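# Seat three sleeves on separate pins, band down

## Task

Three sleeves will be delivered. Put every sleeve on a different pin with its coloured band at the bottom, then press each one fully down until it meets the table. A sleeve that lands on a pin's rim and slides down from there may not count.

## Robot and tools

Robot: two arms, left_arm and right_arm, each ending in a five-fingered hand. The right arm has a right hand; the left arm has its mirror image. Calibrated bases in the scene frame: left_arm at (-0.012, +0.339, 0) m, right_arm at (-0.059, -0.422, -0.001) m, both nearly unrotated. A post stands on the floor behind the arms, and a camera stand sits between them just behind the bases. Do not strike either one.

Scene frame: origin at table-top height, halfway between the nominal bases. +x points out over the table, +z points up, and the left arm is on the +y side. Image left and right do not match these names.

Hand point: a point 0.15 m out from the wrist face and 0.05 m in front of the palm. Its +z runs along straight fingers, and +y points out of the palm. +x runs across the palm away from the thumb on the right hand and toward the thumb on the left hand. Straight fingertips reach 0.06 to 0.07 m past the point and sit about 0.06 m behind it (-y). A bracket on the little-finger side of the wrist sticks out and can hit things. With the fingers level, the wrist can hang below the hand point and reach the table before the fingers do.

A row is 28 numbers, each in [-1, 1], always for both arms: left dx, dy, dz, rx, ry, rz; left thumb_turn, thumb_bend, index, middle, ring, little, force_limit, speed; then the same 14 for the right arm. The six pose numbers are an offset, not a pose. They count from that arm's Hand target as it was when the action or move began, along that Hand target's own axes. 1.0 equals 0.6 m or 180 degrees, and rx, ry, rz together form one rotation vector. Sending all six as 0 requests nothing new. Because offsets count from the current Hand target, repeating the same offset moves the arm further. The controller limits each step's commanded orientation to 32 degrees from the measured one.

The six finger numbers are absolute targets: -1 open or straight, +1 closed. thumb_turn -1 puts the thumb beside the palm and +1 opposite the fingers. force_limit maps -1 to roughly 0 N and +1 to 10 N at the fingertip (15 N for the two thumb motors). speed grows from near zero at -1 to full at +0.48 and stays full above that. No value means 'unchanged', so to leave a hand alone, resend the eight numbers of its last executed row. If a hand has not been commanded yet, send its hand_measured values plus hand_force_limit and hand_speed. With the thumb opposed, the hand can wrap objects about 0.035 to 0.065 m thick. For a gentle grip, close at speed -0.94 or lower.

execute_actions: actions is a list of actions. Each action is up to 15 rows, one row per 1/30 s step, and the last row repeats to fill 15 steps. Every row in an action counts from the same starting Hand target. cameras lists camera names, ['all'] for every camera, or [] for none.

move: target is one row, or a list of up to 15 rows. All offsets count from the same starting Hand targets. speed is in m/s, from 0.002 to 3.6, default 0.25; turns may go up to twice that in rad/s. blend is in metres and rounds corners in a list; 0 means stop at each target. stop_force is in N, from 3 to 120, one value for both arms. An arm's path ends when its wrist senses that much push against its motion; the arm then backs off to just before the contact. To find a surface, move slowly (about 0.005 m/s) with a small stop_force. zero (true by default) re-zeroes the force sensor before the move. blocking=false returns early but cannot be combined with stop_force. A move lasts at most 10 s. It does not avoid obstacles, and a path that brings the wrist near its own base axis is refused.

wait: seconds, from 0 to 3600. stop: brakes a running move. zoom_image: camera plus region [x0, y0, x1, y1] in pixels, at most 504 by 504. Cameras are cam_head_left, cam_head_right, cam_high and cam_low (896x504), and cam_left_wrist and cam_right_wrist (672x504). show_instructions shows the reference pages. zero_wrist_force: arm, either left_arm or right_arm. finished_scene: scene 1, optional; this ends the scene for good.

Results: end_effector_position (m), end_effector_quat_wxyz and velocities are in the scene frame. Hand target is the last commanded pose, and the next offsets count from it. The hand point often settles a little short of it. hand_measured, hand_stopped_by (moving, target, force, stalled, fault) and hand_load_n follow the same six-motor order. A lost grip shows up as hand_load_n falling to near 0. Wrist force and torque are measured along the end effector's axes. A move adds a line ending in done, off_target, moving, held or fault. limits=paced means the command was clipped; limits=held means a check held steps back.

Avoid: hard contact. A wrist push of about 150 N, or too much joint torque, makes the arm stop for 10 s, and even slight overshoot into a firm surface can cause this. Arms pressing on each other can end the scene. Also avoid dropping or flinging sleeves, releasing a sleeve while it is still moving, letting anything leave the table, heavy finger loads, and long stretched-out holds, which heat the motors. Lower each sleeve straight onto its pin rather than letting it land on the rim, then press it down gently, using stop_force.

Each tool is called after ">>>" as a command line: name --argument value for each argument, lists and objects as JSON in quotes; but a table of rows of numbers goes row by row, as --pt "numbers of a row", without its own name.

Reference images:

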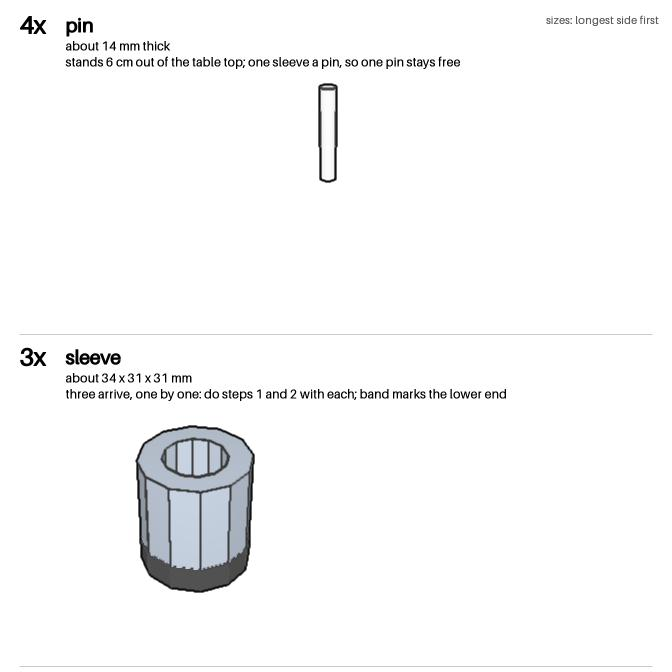

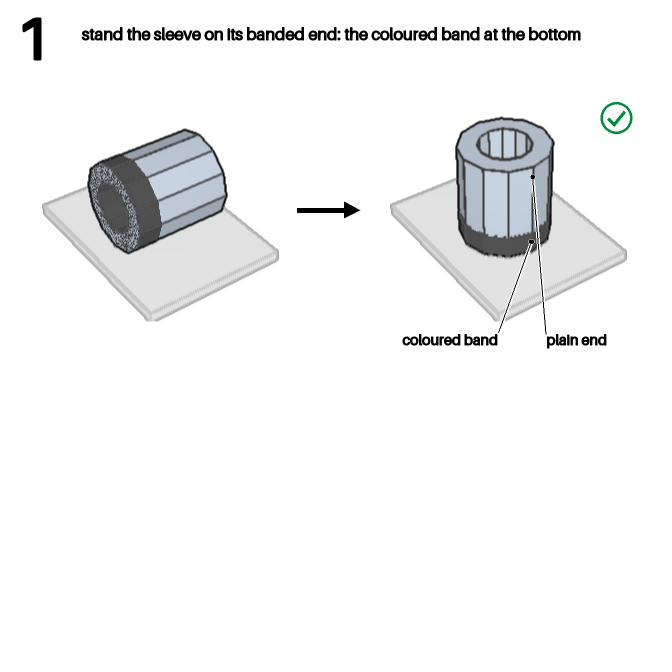

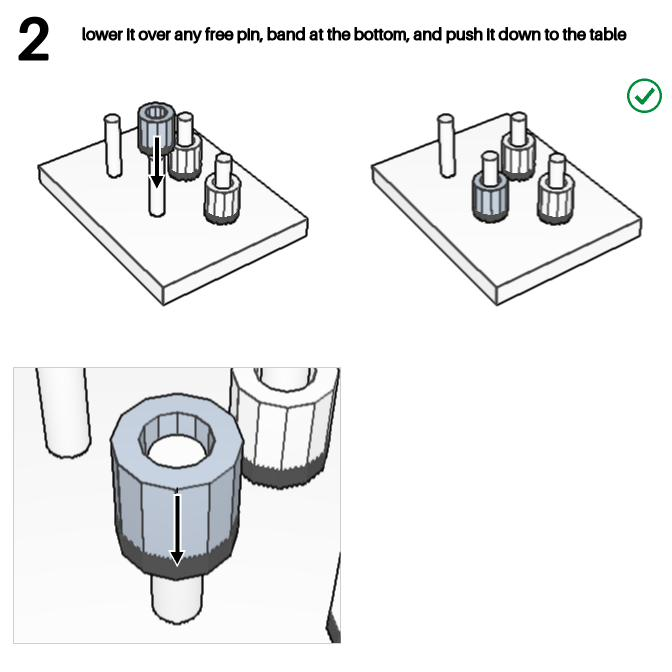

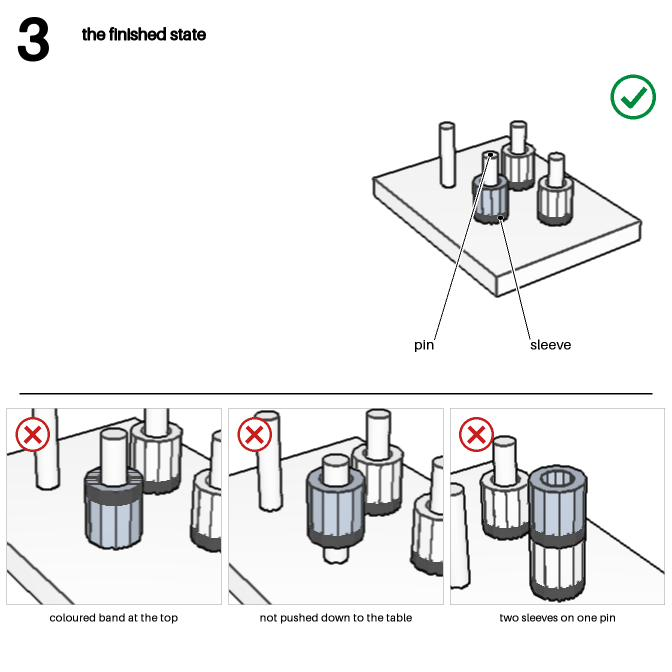

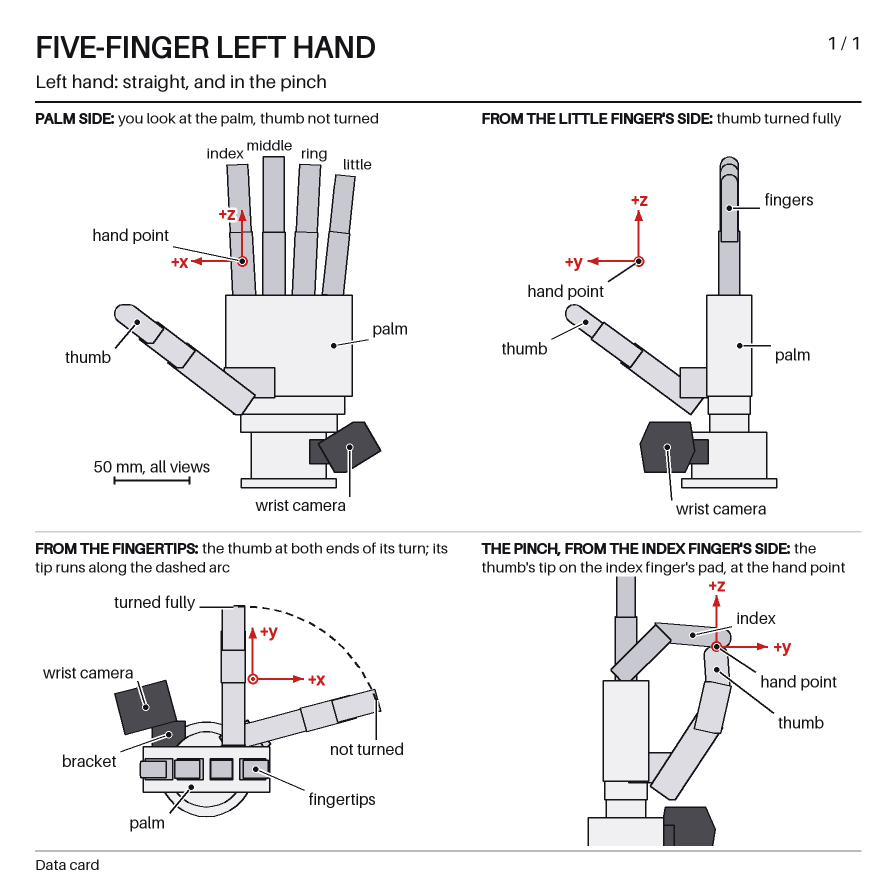

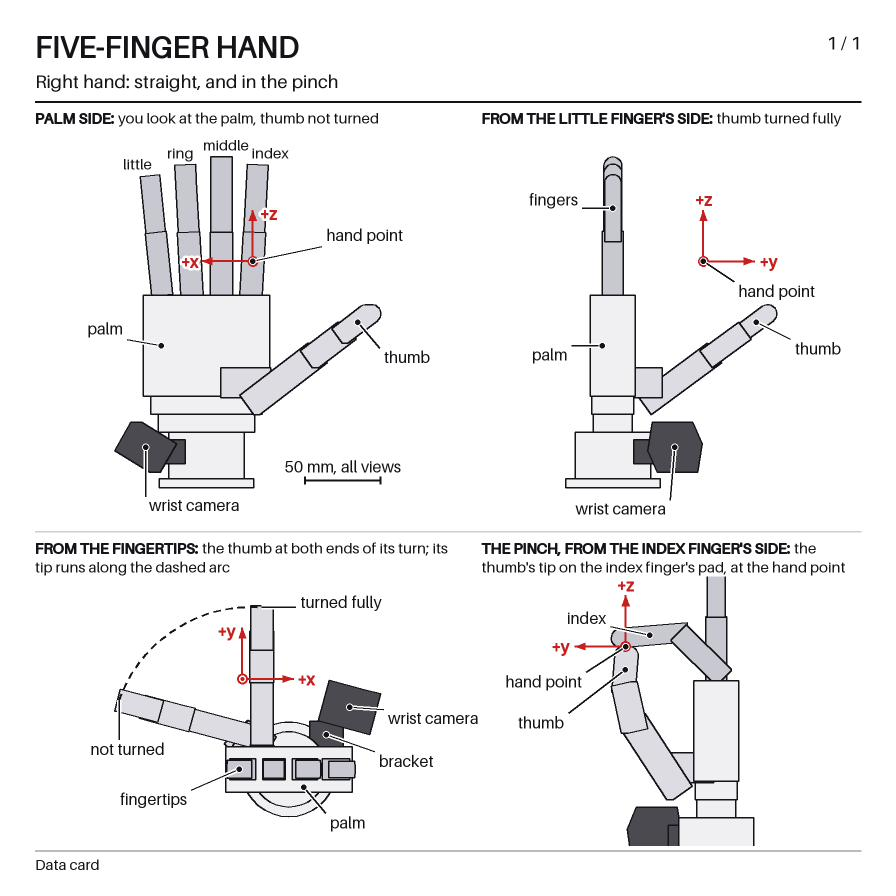

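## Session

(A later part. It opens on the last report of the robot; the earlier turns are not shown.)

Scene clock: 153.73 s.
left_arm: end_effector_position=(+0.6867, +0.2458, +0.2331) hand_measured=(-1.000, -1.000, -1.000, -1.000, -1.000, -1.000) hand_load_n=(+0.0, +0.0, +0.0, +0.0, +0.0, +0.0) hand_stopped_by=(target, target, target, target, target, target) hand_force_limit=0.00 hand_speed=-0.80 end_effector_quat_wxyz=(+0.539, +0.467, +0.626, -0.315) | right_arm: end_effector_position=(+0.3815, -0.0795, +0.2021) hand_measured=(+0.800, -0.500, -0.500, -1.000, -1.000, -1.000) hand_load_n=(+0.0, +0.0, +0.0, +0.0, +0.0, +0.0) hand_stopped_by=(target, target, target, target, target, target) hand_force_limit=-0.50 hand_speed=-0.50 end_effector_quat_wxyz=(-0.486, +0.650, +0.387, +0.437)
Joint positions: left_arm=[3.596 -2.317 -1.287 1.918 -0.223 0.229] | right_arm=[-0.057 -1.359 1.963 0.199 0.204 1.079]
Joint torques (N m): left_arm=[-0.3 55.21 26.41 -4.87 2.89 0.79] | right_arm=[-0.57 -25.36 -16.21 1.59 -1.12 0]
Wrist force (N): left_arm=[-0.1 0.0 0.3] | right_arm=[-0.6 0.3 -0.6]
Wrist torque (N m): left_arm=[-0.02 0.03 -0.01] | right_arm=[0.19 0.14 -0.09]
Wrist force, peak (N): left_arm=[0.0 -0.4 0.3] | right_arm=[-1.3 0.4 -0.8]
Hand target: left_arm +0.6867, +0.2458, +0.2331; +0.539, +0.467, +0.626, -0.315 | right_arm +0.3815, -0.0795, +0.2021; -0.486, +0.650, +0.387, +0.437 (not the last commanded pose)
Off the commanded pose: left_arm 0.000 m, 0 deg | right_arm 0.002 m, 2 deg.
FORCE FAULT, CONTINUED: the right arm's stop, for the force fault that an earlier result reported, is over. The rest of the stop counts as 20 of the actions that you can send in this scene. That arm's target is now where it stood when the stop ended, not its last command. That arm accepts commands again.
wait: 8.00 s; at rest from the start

>>> move --target '[0,0,0,0,0,0,-1,-1,-1,-1,-1,-1,0,-0.8,-0.003,-0.084,0.152,0,0,0,0.8,-0.5,-0.5,-1,-1,-1,-0.5,-0.5]' --speed 0.12 --cameras '["all"]'

Scene clock: 158.47 s.
left_arm: end_effector_position=(+0.6867, +0.2458, +0.2331) hand_measured=(-1.000, -1.000, -1.000, -1.000, -1.000, -1.000) hand_load_n=(+0.0, +0.0, +0.0, +0.0, +0.0, +0.0) hand_stopped_by=(target, target, target, target, target, target) hand_force_limit=0.00 hand_speed=-0.80 end_effector_quat_wxyz=(+0.539, +0.467, +0.626, -0.315) | right_arm: end_effector_position=(+0.3516, +0.0203, +0.2019) hand_measured=(+0.800, -0.500, -0.500, -1.000, -1.000, -1.000) hand_load_n=(+0.5, +0.0, +0.0, +0.0, -0.5, +0.0) hand_stopped_by=(target, target, target, target, target, target) hand_force_limit=-0.50 hand_speed=-0.50 end_effector_quat_wxyz=(-0.486, +0.650, +0.388, +0.437)
Joint positions: left_arm=[3.596 -2.317 -1.287 1.918 -0.223 0.229] | right_arm=[0.236 -1.436 1.983 -0.21 0.459 1.568]
Joint torques (N m): left_arm=[0.29 55.89 25.8 -4.95 2.84 0.64] | right_arm=[4.71 -16.91 -10.87 1.34 -0.55 -0.6]
Wrist force (N): left_arm=[-0.1 -0.2 0.2] | right_arm=[-0.8 0.6 -0.9]
Wrist torque (N m): left_arm=[-0.04 0.02 0.00] | right_arm=[0.25 0.20 0.01]
Wrist force, peak (N): left_arm=[0.3 -0.2 0.4] | right_arm=[-1.0 0.9 -1.9]
Hand target: left_arm +0.6867, +0.2458, +0.2331; +0.539, +0.467, +0.626, -0.315 | right_arm +0.3516, +0.0204, +0.2018; -0.486, +0.650, +0.387, +0.437
Off the commanded pose: left_arm 0.000 m, 0 deg | right_arm 0.000 m, 0 deg.
move: done

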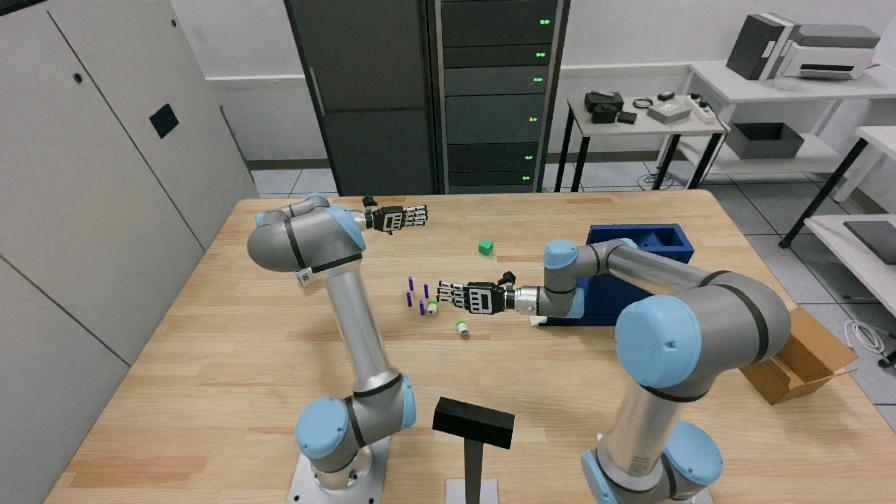

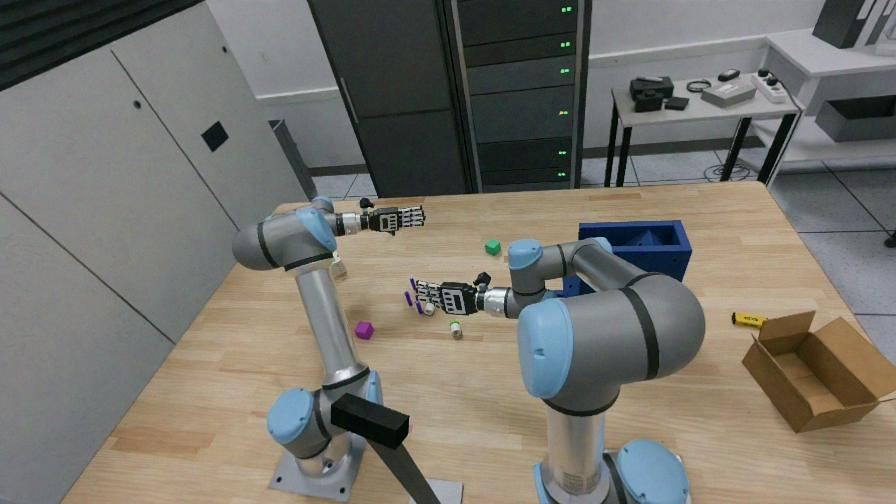

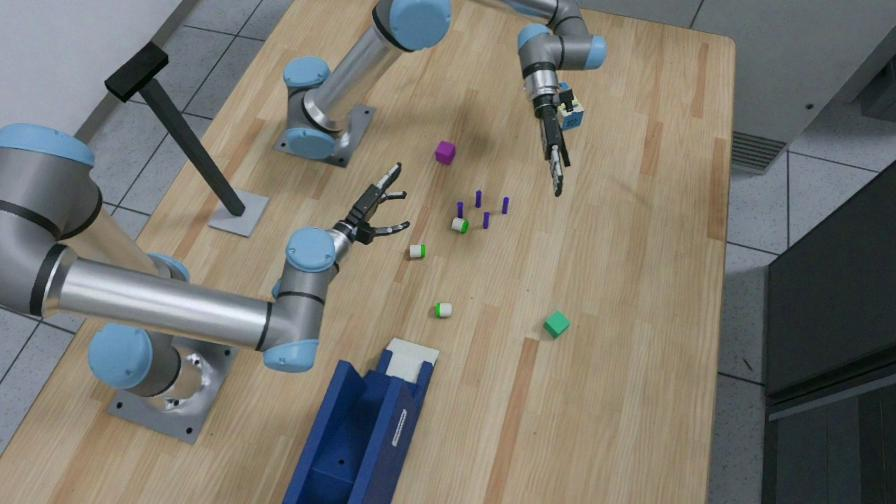

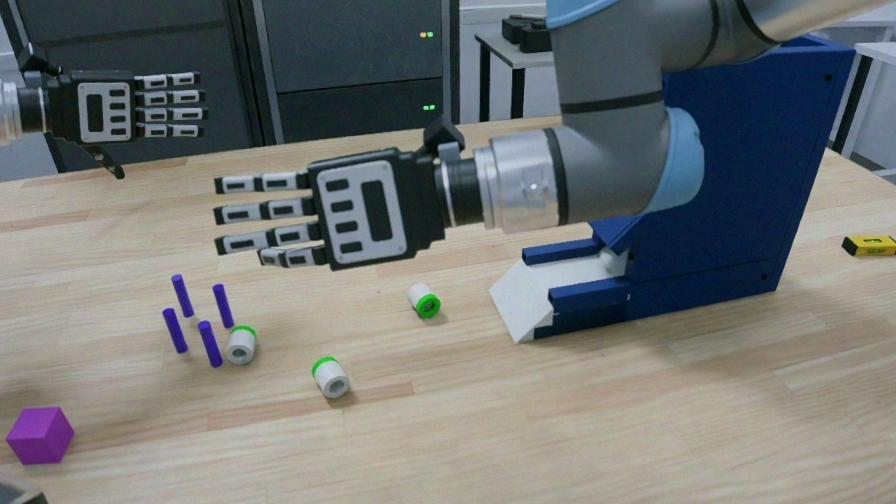

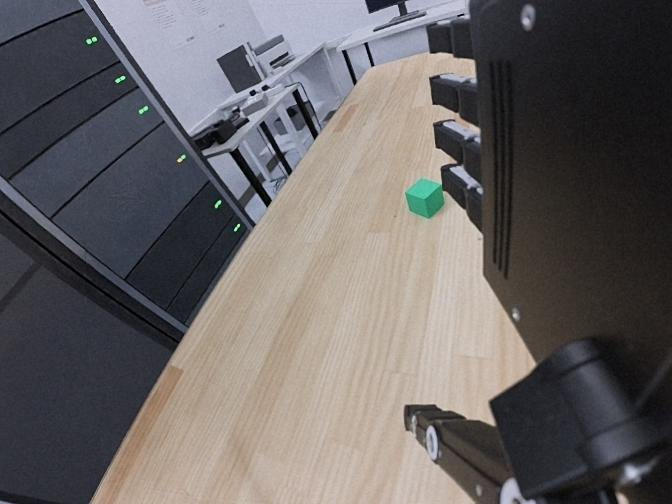

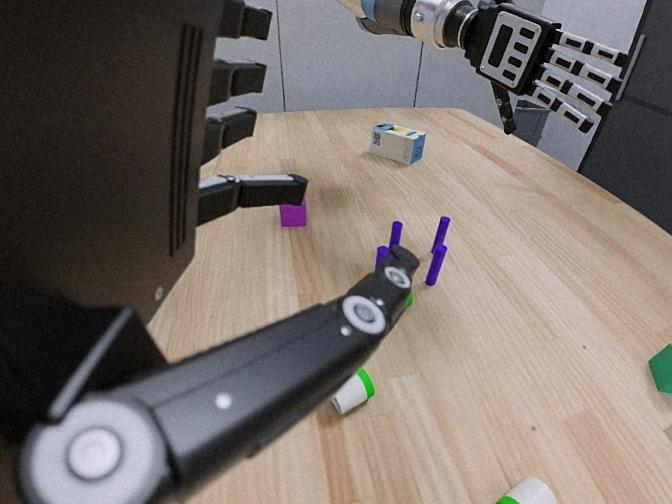

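>>> move --target '[0,0,0,0,0,0,-1,-1,-1,-1,-1,-1,0,-0.8,-0.1428,0.0532,0.1098,0,0,0,0.8,-0.5,-0.5,-1,-1,-1,-0.5,-0.5]' --speed 0.15 --cameras '["cam_head_left","cam_high","cam_low","cam_right_wrist"]'

>>> zoom_image --camera "cam_high" --region '[340, 150, 500, 310]'

>>> zoom_image --camera "cam_low" --region '[150, 200, 450, 430]'

Scene clock: 169.30 s.
left_arm: end_effector_position=(+0.6867, +0.2458, +0.2331) hand_measured=(-1.000, -1.000, -1.000, -1.000, -1.000, -1.000) hand_load_n=(+0.0, +0.0, +0.0, +0.0, +0.0, +0.0) hand_stopped_by=(target, target, target, target, target, target) hand_force_limit=0.00 hand_speed=-0.80 end_effector_quat_wxyz=(+0.539, +0.467, +0.626, -0.315) | right_arm: end_effector_position=(+0.3666, +0.0702, +0.1020) hand_measured=(+0.800, -0.500, -0.500, -1.000, -1.000, -1.000) hand_load_n=(+0.0, +0.0, +0.0, +0.0, +0.0, +0.0) hand_stopped_by=(target, target, target, target, target, target) hand_force_limit=-0.50 hand_speed=-0.50 end_effector_quat_wxyz=(-0.486, +0.650, +0.387, +0.437)
Joint positions: left_arm=[3.596 -2.317 -1.287 1.918 -0.223 0.229] | right_arm=[0.349 -1.202 1.988 -0.51 0.567 1.638]
Joint torques (N m): left_arm=[-0.53 55.83 24.69 -5.03 2.7 0.42] | right_arm=[-3.85 -28.09 -9.02 -1.1 -2.63 -2.03]
Wrist force (N): left_arm=[0.0 0.0 0.0] | right_arm=[-0.7 0.3 -0.6]
Wrist torque (N m): left_arm=[0.00 0.01 -0.01] | right_arm=[0.19 0.17 -0.12]
Wrist force, peak (N): left_arm=[0.0 -0.3 0.4] | right_arm=[-1.8 0.8 -0.2]
Hand target: left_arm +0.6867, +0.2458, +0.2331; +0.539, +0.467, +0.626, -0.315 | right_arm +0.3666, +0.0702, +0.1019; -0.486, +0.650, +0.387, +0.437
Off the commanded pose: left_arm 0.000 m, 0 deg | right_arm 0.000 m, 0 deg.
move: done

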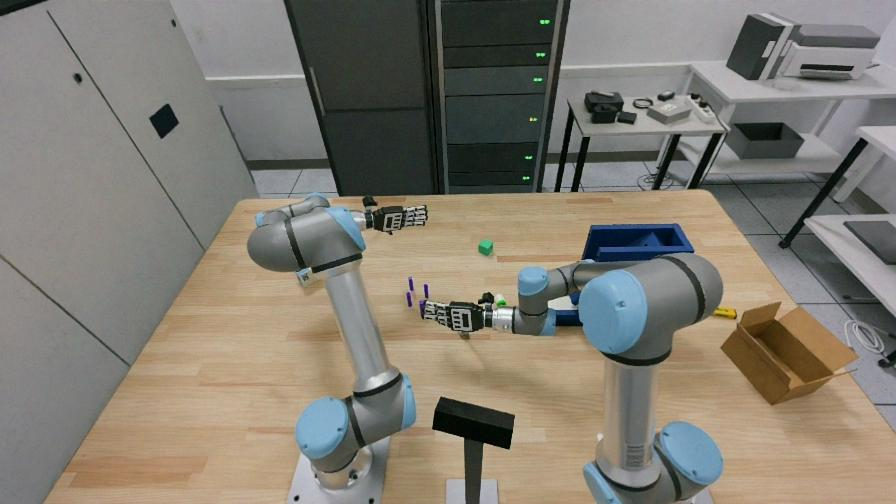

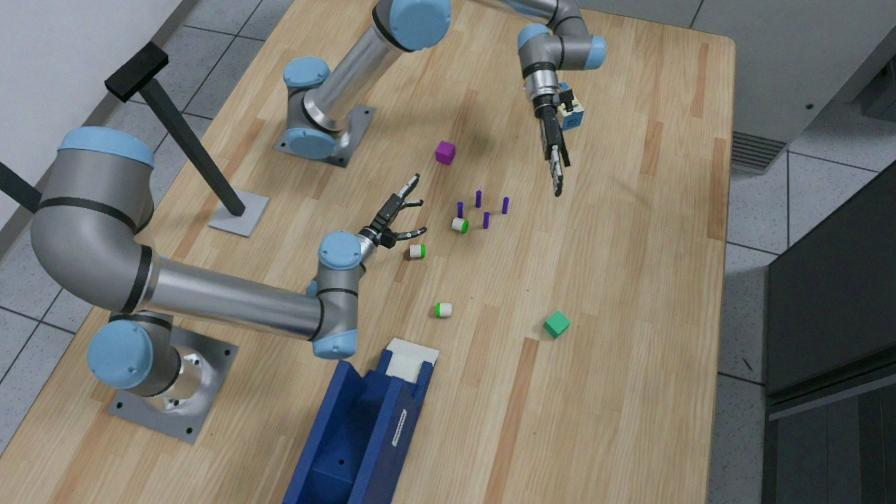

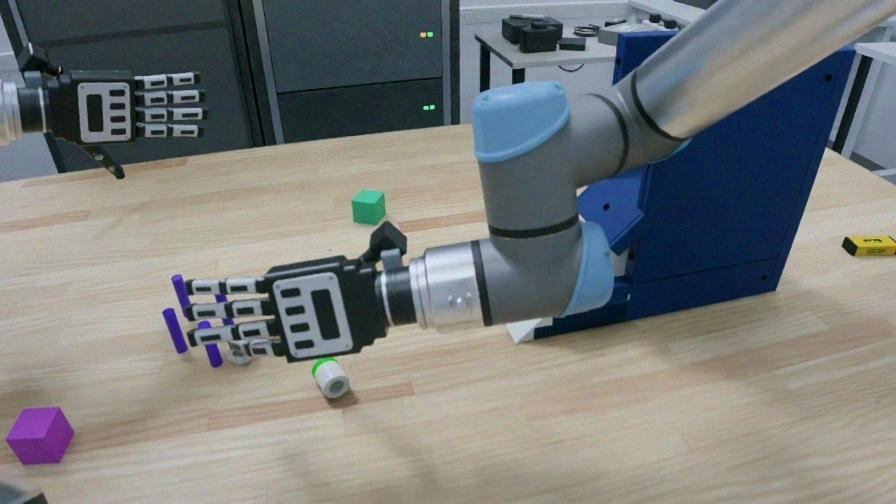

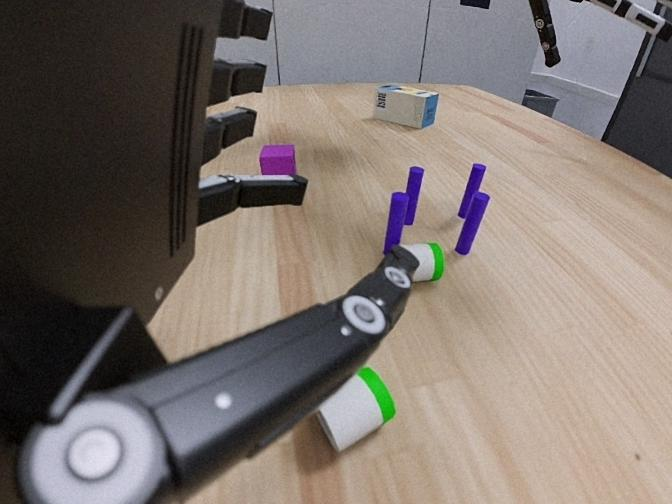

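Scaled by 3.150 from the camera's image (finer frame: 1280x720).

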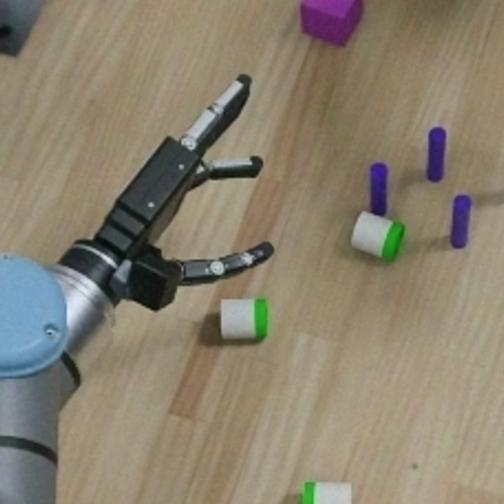

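Scaled by 1.680 from the camera's image (finer frame: 1280x720).

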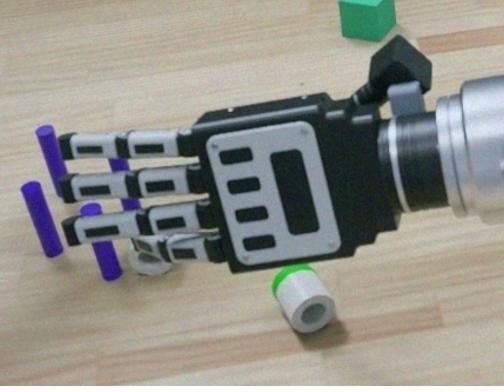

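>>> move --target '[0,0,0,0,0,0,-1,-1,-1,-1,-1,-1,0,-0.8,-0.0818,0.0254,0.0125,0,0,0,0.8,-0.5,-0.5,-1,-1,-1,-0.5,-0.5]' --speed 0.1 --stop_force 8 --cameras '["cam_head_left","cam_high","cam_low","cam_right_wrist"]'

>>> zoom_image --camera "cam_high" --region '[340, 150, 500, 310]'

>>> zoom_image --camera "cam_low" --region '[150, 250, 450, 450]'

>>> zoom_image --camera "cam_head_left" --region '[380, 250, 540, 360]'

Scene clock: 185.47 s.
left_arm: end_effector_position=(+0.6867, +0.2458, +0.2331) hand_measured=(-1.000, -1.000, -1.000, -1.000, -1.000, -1.000) hand_load_n=(+0.0, +0.0, +0.0, +0.5, +0.0, +0.0) hand_stopped_by=(target, target, target, target, target, target) hand_force_limit=0.00 hand_speed=-0.80 end_effector_quat_wxyz=(+0.539, +0.467, +0.626, -0.315) | right_arm: end_effector_position=(+0.3666, +0.0701, +0.0500) hand_measured=(+0.800, -0.500, -0.500, -1.000, -1.000, -1.000) hand_load_n=(+0.0, +0.0, +0.0, +0.0, +0.0, +0.0) hand_stopped_by=(target, target, target, target, target, target) hand_force_limit=-0.50 hand_speed=-0.50 end_effector_quat_wxyz=(-0.486, +0.650, +0.387, +0.437)
Joint positions: left_arm=[3.596 -2.317 -1.287 1.918 -0.223 0.229] | right_arm=[0.349 -1.101 2.02 -0.643 0.567 1.638]
Joint torques (N m): left_arm=[0.56 55.89 24.17 -4.83 2.98 0.52] | right_arm=[4.45 -45.33 -20.25 -2.02 2.16 -1.13]
Wrist force (N): left_arm=[0.0 0.0 0.3] | right_arm=[-0.6 0.3 -0.7]
Wrist torque (N m): left_arm=[-0.01 0.00 0.00] | right_arm=[0.23 0.18 -0.07]
Wrist force, peak (N): left_arm=[0.2 -0.2 0.5] | right_arm=[-1.4 0.8 -0.7]
Hand target: left_arm +0.6867, +0.2458, +0.2331; +0.539, +0.467, +0.626, -0.315 | right_arm +0.3666, +0.0701, +0.0500; -0.486, +0.650, +0.387, +0.437
Off the commanded pose: left_arm 0.000 m, 0 deg | right_arm 0.000 m, 0 deg.
move: done

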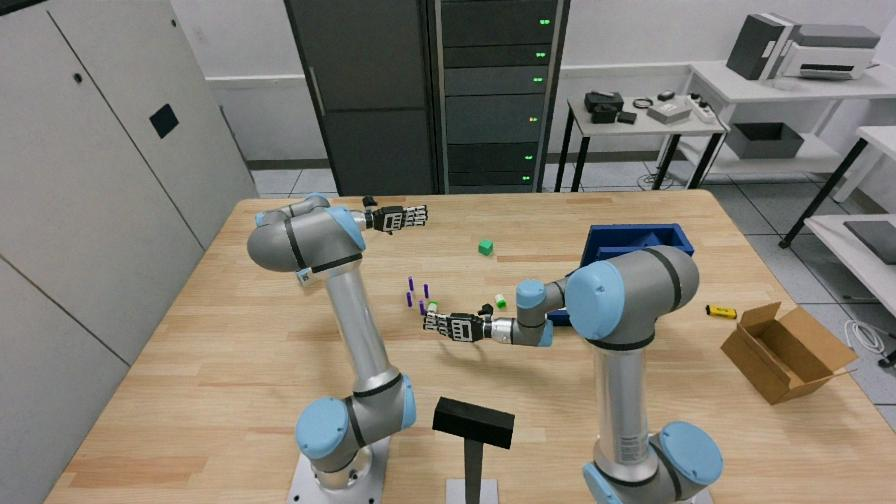

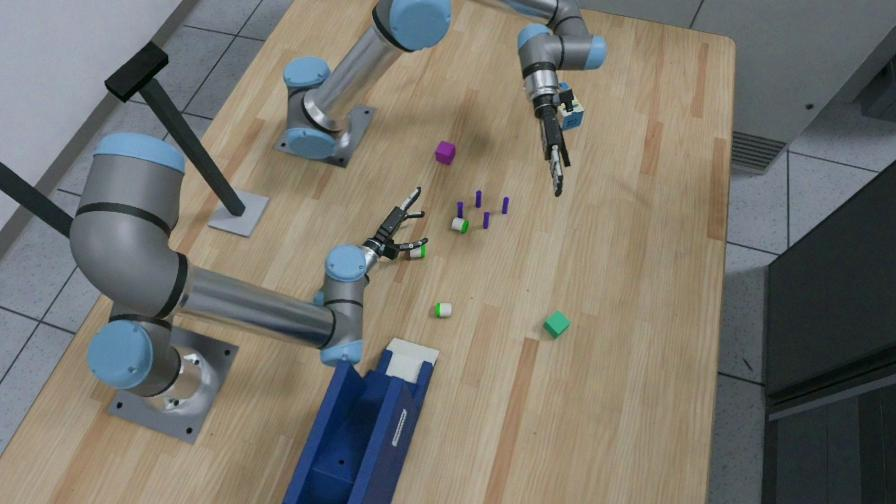

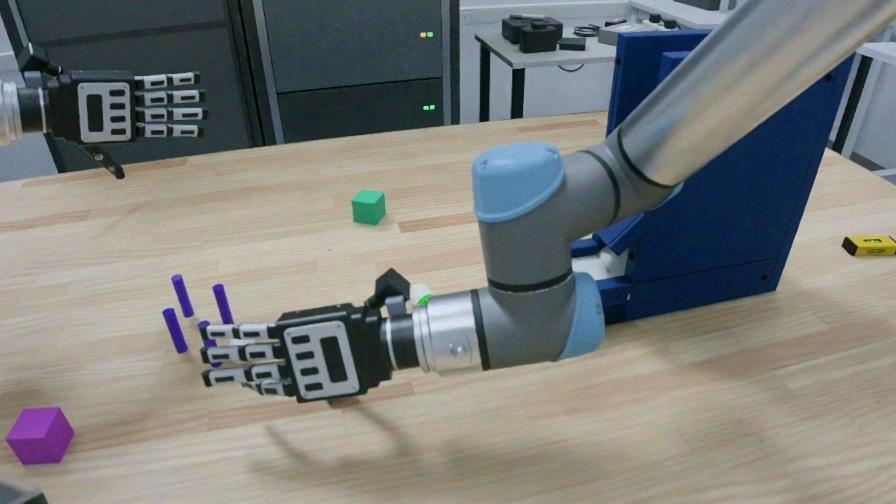

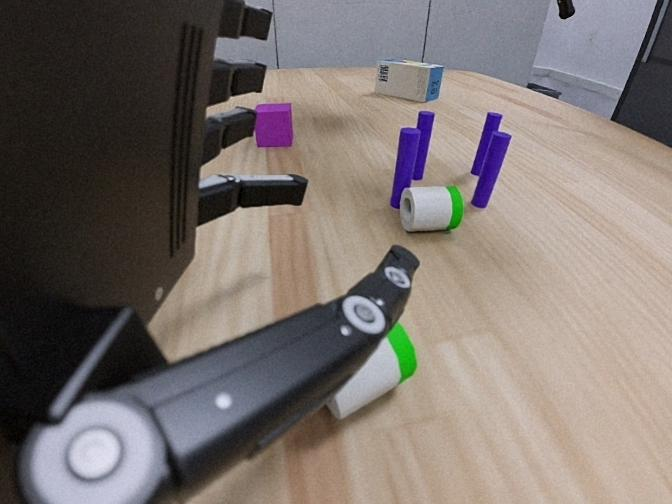

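Scaled by 3.150 from the camera's image (finer frame: 1280x720).

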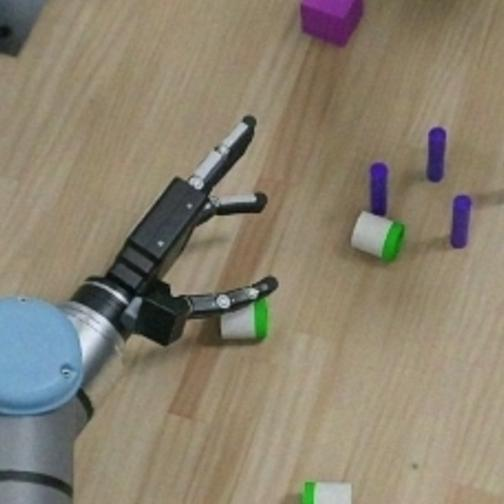

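Scaled by 1.680 from the camera's image (finer frame: 1280x720).

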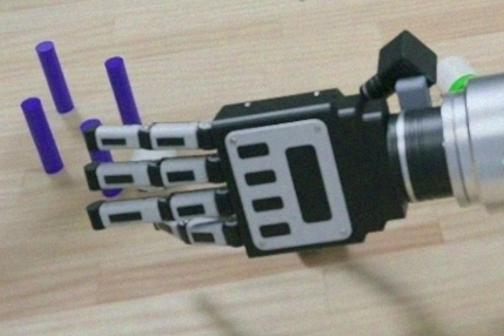

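Scaled by 3.150 from the camera's image (finer frame: 1280x720).

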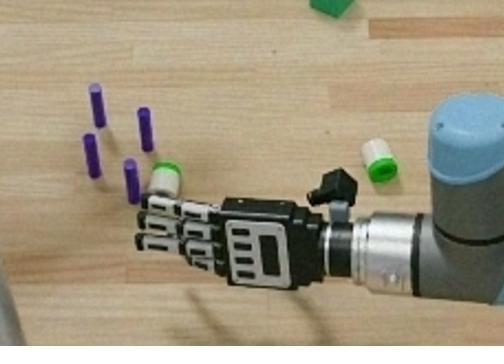

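>>> move --target '[0,0,0,0,0,0,-1,-1,-1,-1,-1,-1,0,-0.8,-0.0043,0.023,-0.0749,0,0,0,0.8,-0.5,-0.5,-1,-1,-1,-0.5,-0.5]' --speed 0.1 --stop_force 8 --cameras '["cam_head_left","cam_high","cam_low","cam_right_wrist"]'

>>> zoom_image --camera "cam_high" --region '[340, 150, 500, 310]'

>>> zoom_image --camera "cam_low" --region '[150, 250, 450, 450]'

>>> zoom_image --camera "cam_right_wrist" --region '[200, 150, 500, 450]'

Scene clock: 199.30 s.
left_arm: end_effector_position=(+0.6867, +0.2458, +0.2331) hand_measured=(-1.000, -1.000, -1.000, -1.000, -1.000, -1.000) hand_load_n=(+0.0, +0.0, +0.0, +0.0, +0.0, +0.0) hand_stopped_by=(target, target, target, target, target, target) hand_force_limit=0.00 hand_speed=-0.80 end_effector_quat_wxyz=(+0.539, +0.467, +0.626, -0.315) | right_arm: end_effector_position=(+0.3678, +0.0505, +0.0498) hand_measured=(+0.800, -0.500, -0.500, -1.000, -1.000, -1.000) hand_load_n=(+0.0, +0.0, +0.0, +0.0, +0.0, +0.0) hand_stopped_by=(target, target, target, target, target, target) hand_force_limit=-0.50 hand_speed=-0.50 end_effector_quat_wxyz=(-0.486, +0.651, +0.386, +0.437)
Joint positions: left_arm=[3.596 -2.317 -1.287 1.918 -0.223 0.229] | right_arm=[0.302 -1.115 2.048 -0.636 0.524 1.614]
Joint torques (N m): left_arm=[-0.83 57.14 26.73 -4.89 2.97 0.7] | right_arm=[-1.59 -32.99 -12.19 0.07 -0.6 -0.04]
Wrist force (N): left_arm=[0.0 -0.2 0.2] | right_arm=[-0.5 0.2 -0.8]
Wrist torque (N m): left_arm=[-0.04 0.02 0.00] | right_arm=[0.21 0.18 -0.14]
Wrist force, peak (N): left_arm=[0.1 -0.1 0.5] | right_arm=[-0.8 2.0 -3.0]
Hand target: left_arm +0.6867, +0.2458, +0.2331; +0.539, +0.467, +0.626, -0.315 | right_arm +0.3678, +0.0505, +0.0498; -0.486, +0.651, +0.386, +0.437 (not the last commanded pose)
Off the commanded pose: left_arm 0.000 m, 0 deg | right_arm 0.027 m, 0 deg.
FORCE FAULT: contact force on the right arm reached its limit, and that arm stopped. The contact can be on any part of that arm, not only on its tool. That arm's remaining commands of this call were not run. That arm is still stopped at the end of this call. That arm stays stopped for about 10 more seconds. Until then a move that you send moves the other arm only, and its call returns only when the move has ended. Once the stop has ended, the next robot result says so. If the stop ends while you think or write, that arm runs what you send next, counted from a new Hand target: where the arm stands when the stop ends. While its stop runs, that arm, its gripper or tool too, takes no new command. Until it ends, the stop uses up actions while you think or wait. An arm that is not stopped still takes commands.
move: fault (right_arm)

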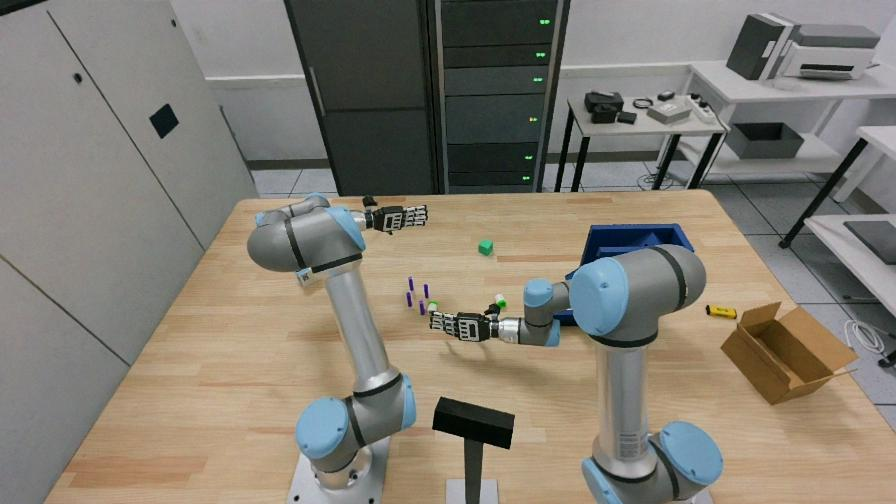

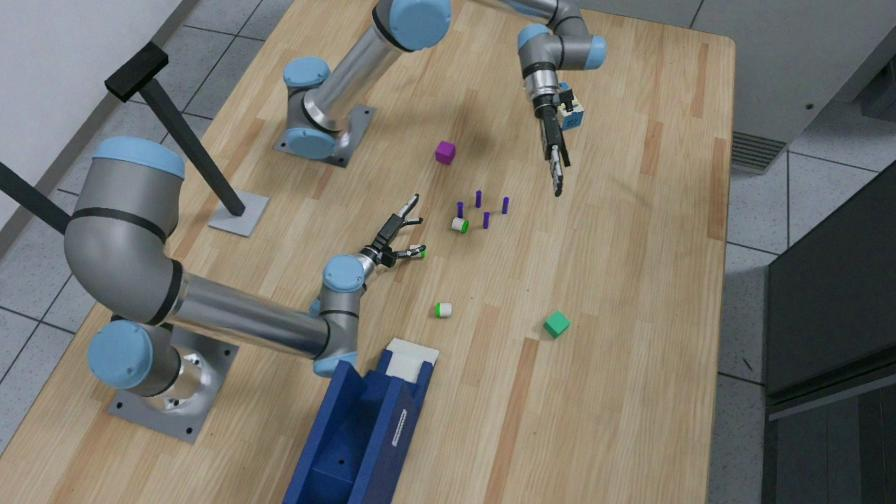

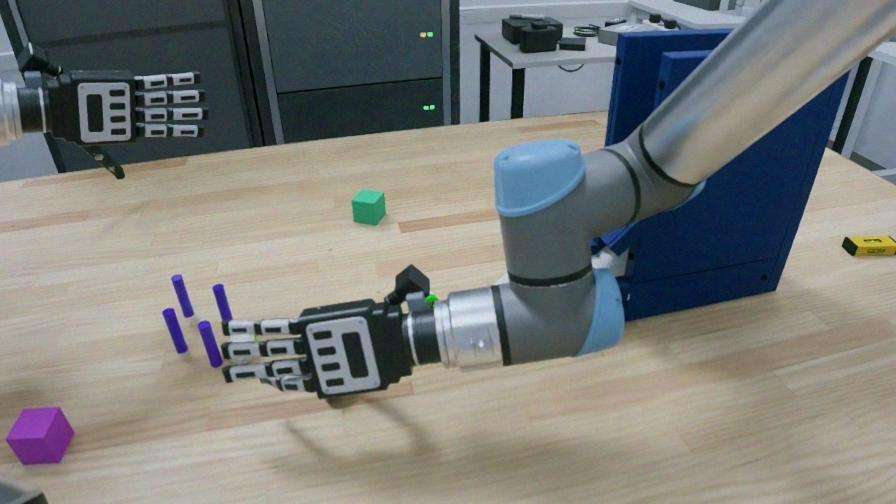

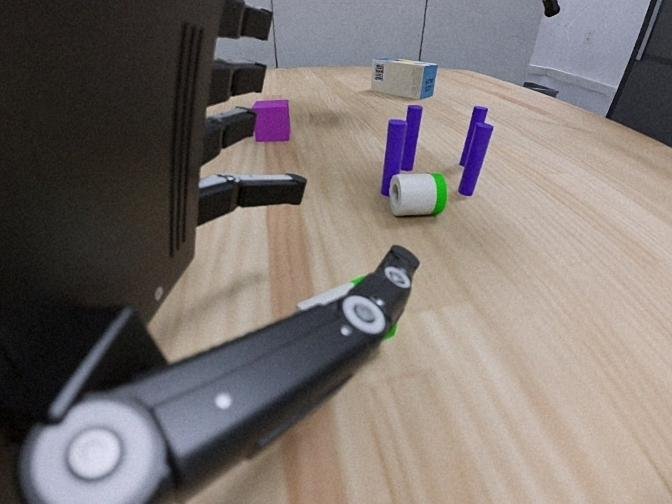

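Scaled by 3.150 from the camera's image (finer frame: 1280x720).

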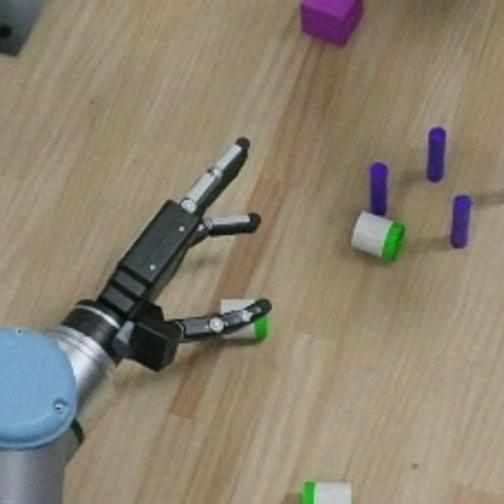

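Scaled by 1.680 from the camera's image (finer frame: 1280x720).

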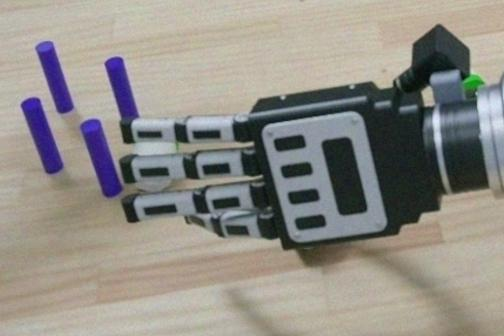

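Scaled by 1.680 from the camera's image (finer frame: 960x720).

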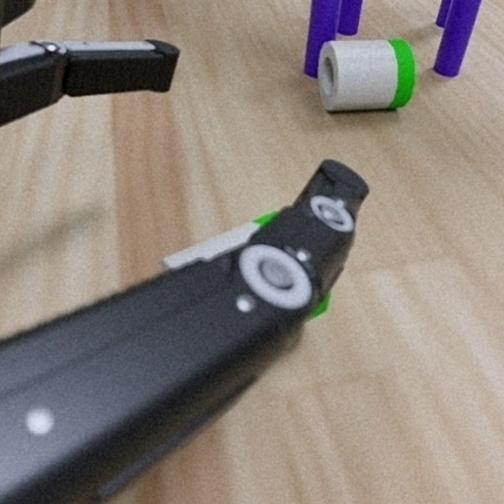

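>>> wait --seconds 5

Scene clock: 212.77 s.
left_arm: end_effector_position=(+0.6867, +0.2458, +0.2331) hand_measured=(-1.000, -1.000, -1.000, -1.000, -1.000, -1.000) hand_load_n=(+0.0, +0.0, +0.0, +0.0, +0.0, +0.0) hand_stopped_by=(target, target, target, target, target, target) hand_force_limit=0.00 hand_speed=-0.80 end_effector_quat_wxyz=(+0.539, +0.467, +0.626, -0.315) | right_arm: end_effector_position=(+0.3678, +0.0505, +0.0498) hand_measured=(+0.800, -0.500, -0.500, -1.000, -1.000, -1.000) hand_load_n=(+0.0, +0.0, +0.0, +0.0, +0.0, +0.0) hand_stopped_by=(target, target, target, target, target, target) hand_force_limit=-0.50 hand_speed=-0.50 end_effector_quat_wxyz=(-0.486, +0.651, +0.386, +0.437)
Joint positions: left_arm=[3.596 -2.317 -1.287 1.918 -0.223 0.229] | right_arm=[0.302 -1.115 2.048 -0.636 0.524 1.614]
Joint torques (N m): left_arm=[1.08 56.01 26.78 -4.71 2.88 0.88] | right_arm=[-1.09 -32.25 -12.09 0.04 -0.6 -0.03]
Wrist force (N): left_arm=[-0.1 0.0 0.1] | right_arm=[-0.2 0.1 -0.7]
Wrist torque (N m): left_arm=[-0.01 0.02 0.00] | right_arm=[0.19 0.13 -0.13]
Wrist force, peak (N): left_arm=[-0.1 -0.2 0.4] | right_arm=[-0.8 0.7 -0.9]
Hand target: left_arm +0.6867, +0.2458, +0.2331; +0.539, +0.467, +0.626, -0.315 | right_arm +0.3678, +0.0505, +0.0498; -0.486, +0.651, +0.386, +0.437 (not the last commanded pose)
Off the commanded pose: left_arm 0.000 m, 0 deg | right_arm 0.027 m, 0 deg.
FORCE FAULT, CONTINUED: the right arm's stop, for the force fault that an earlier result reported, is over. The rest of the stop counts as 19 of the actions that you can send in this scene. During its stop the right arm's controller moved it back a little. That arm's target is now where it stood when the stop ended, not its last command. That arm accepts commands again.
wait: 5.00 s; at rest from the start


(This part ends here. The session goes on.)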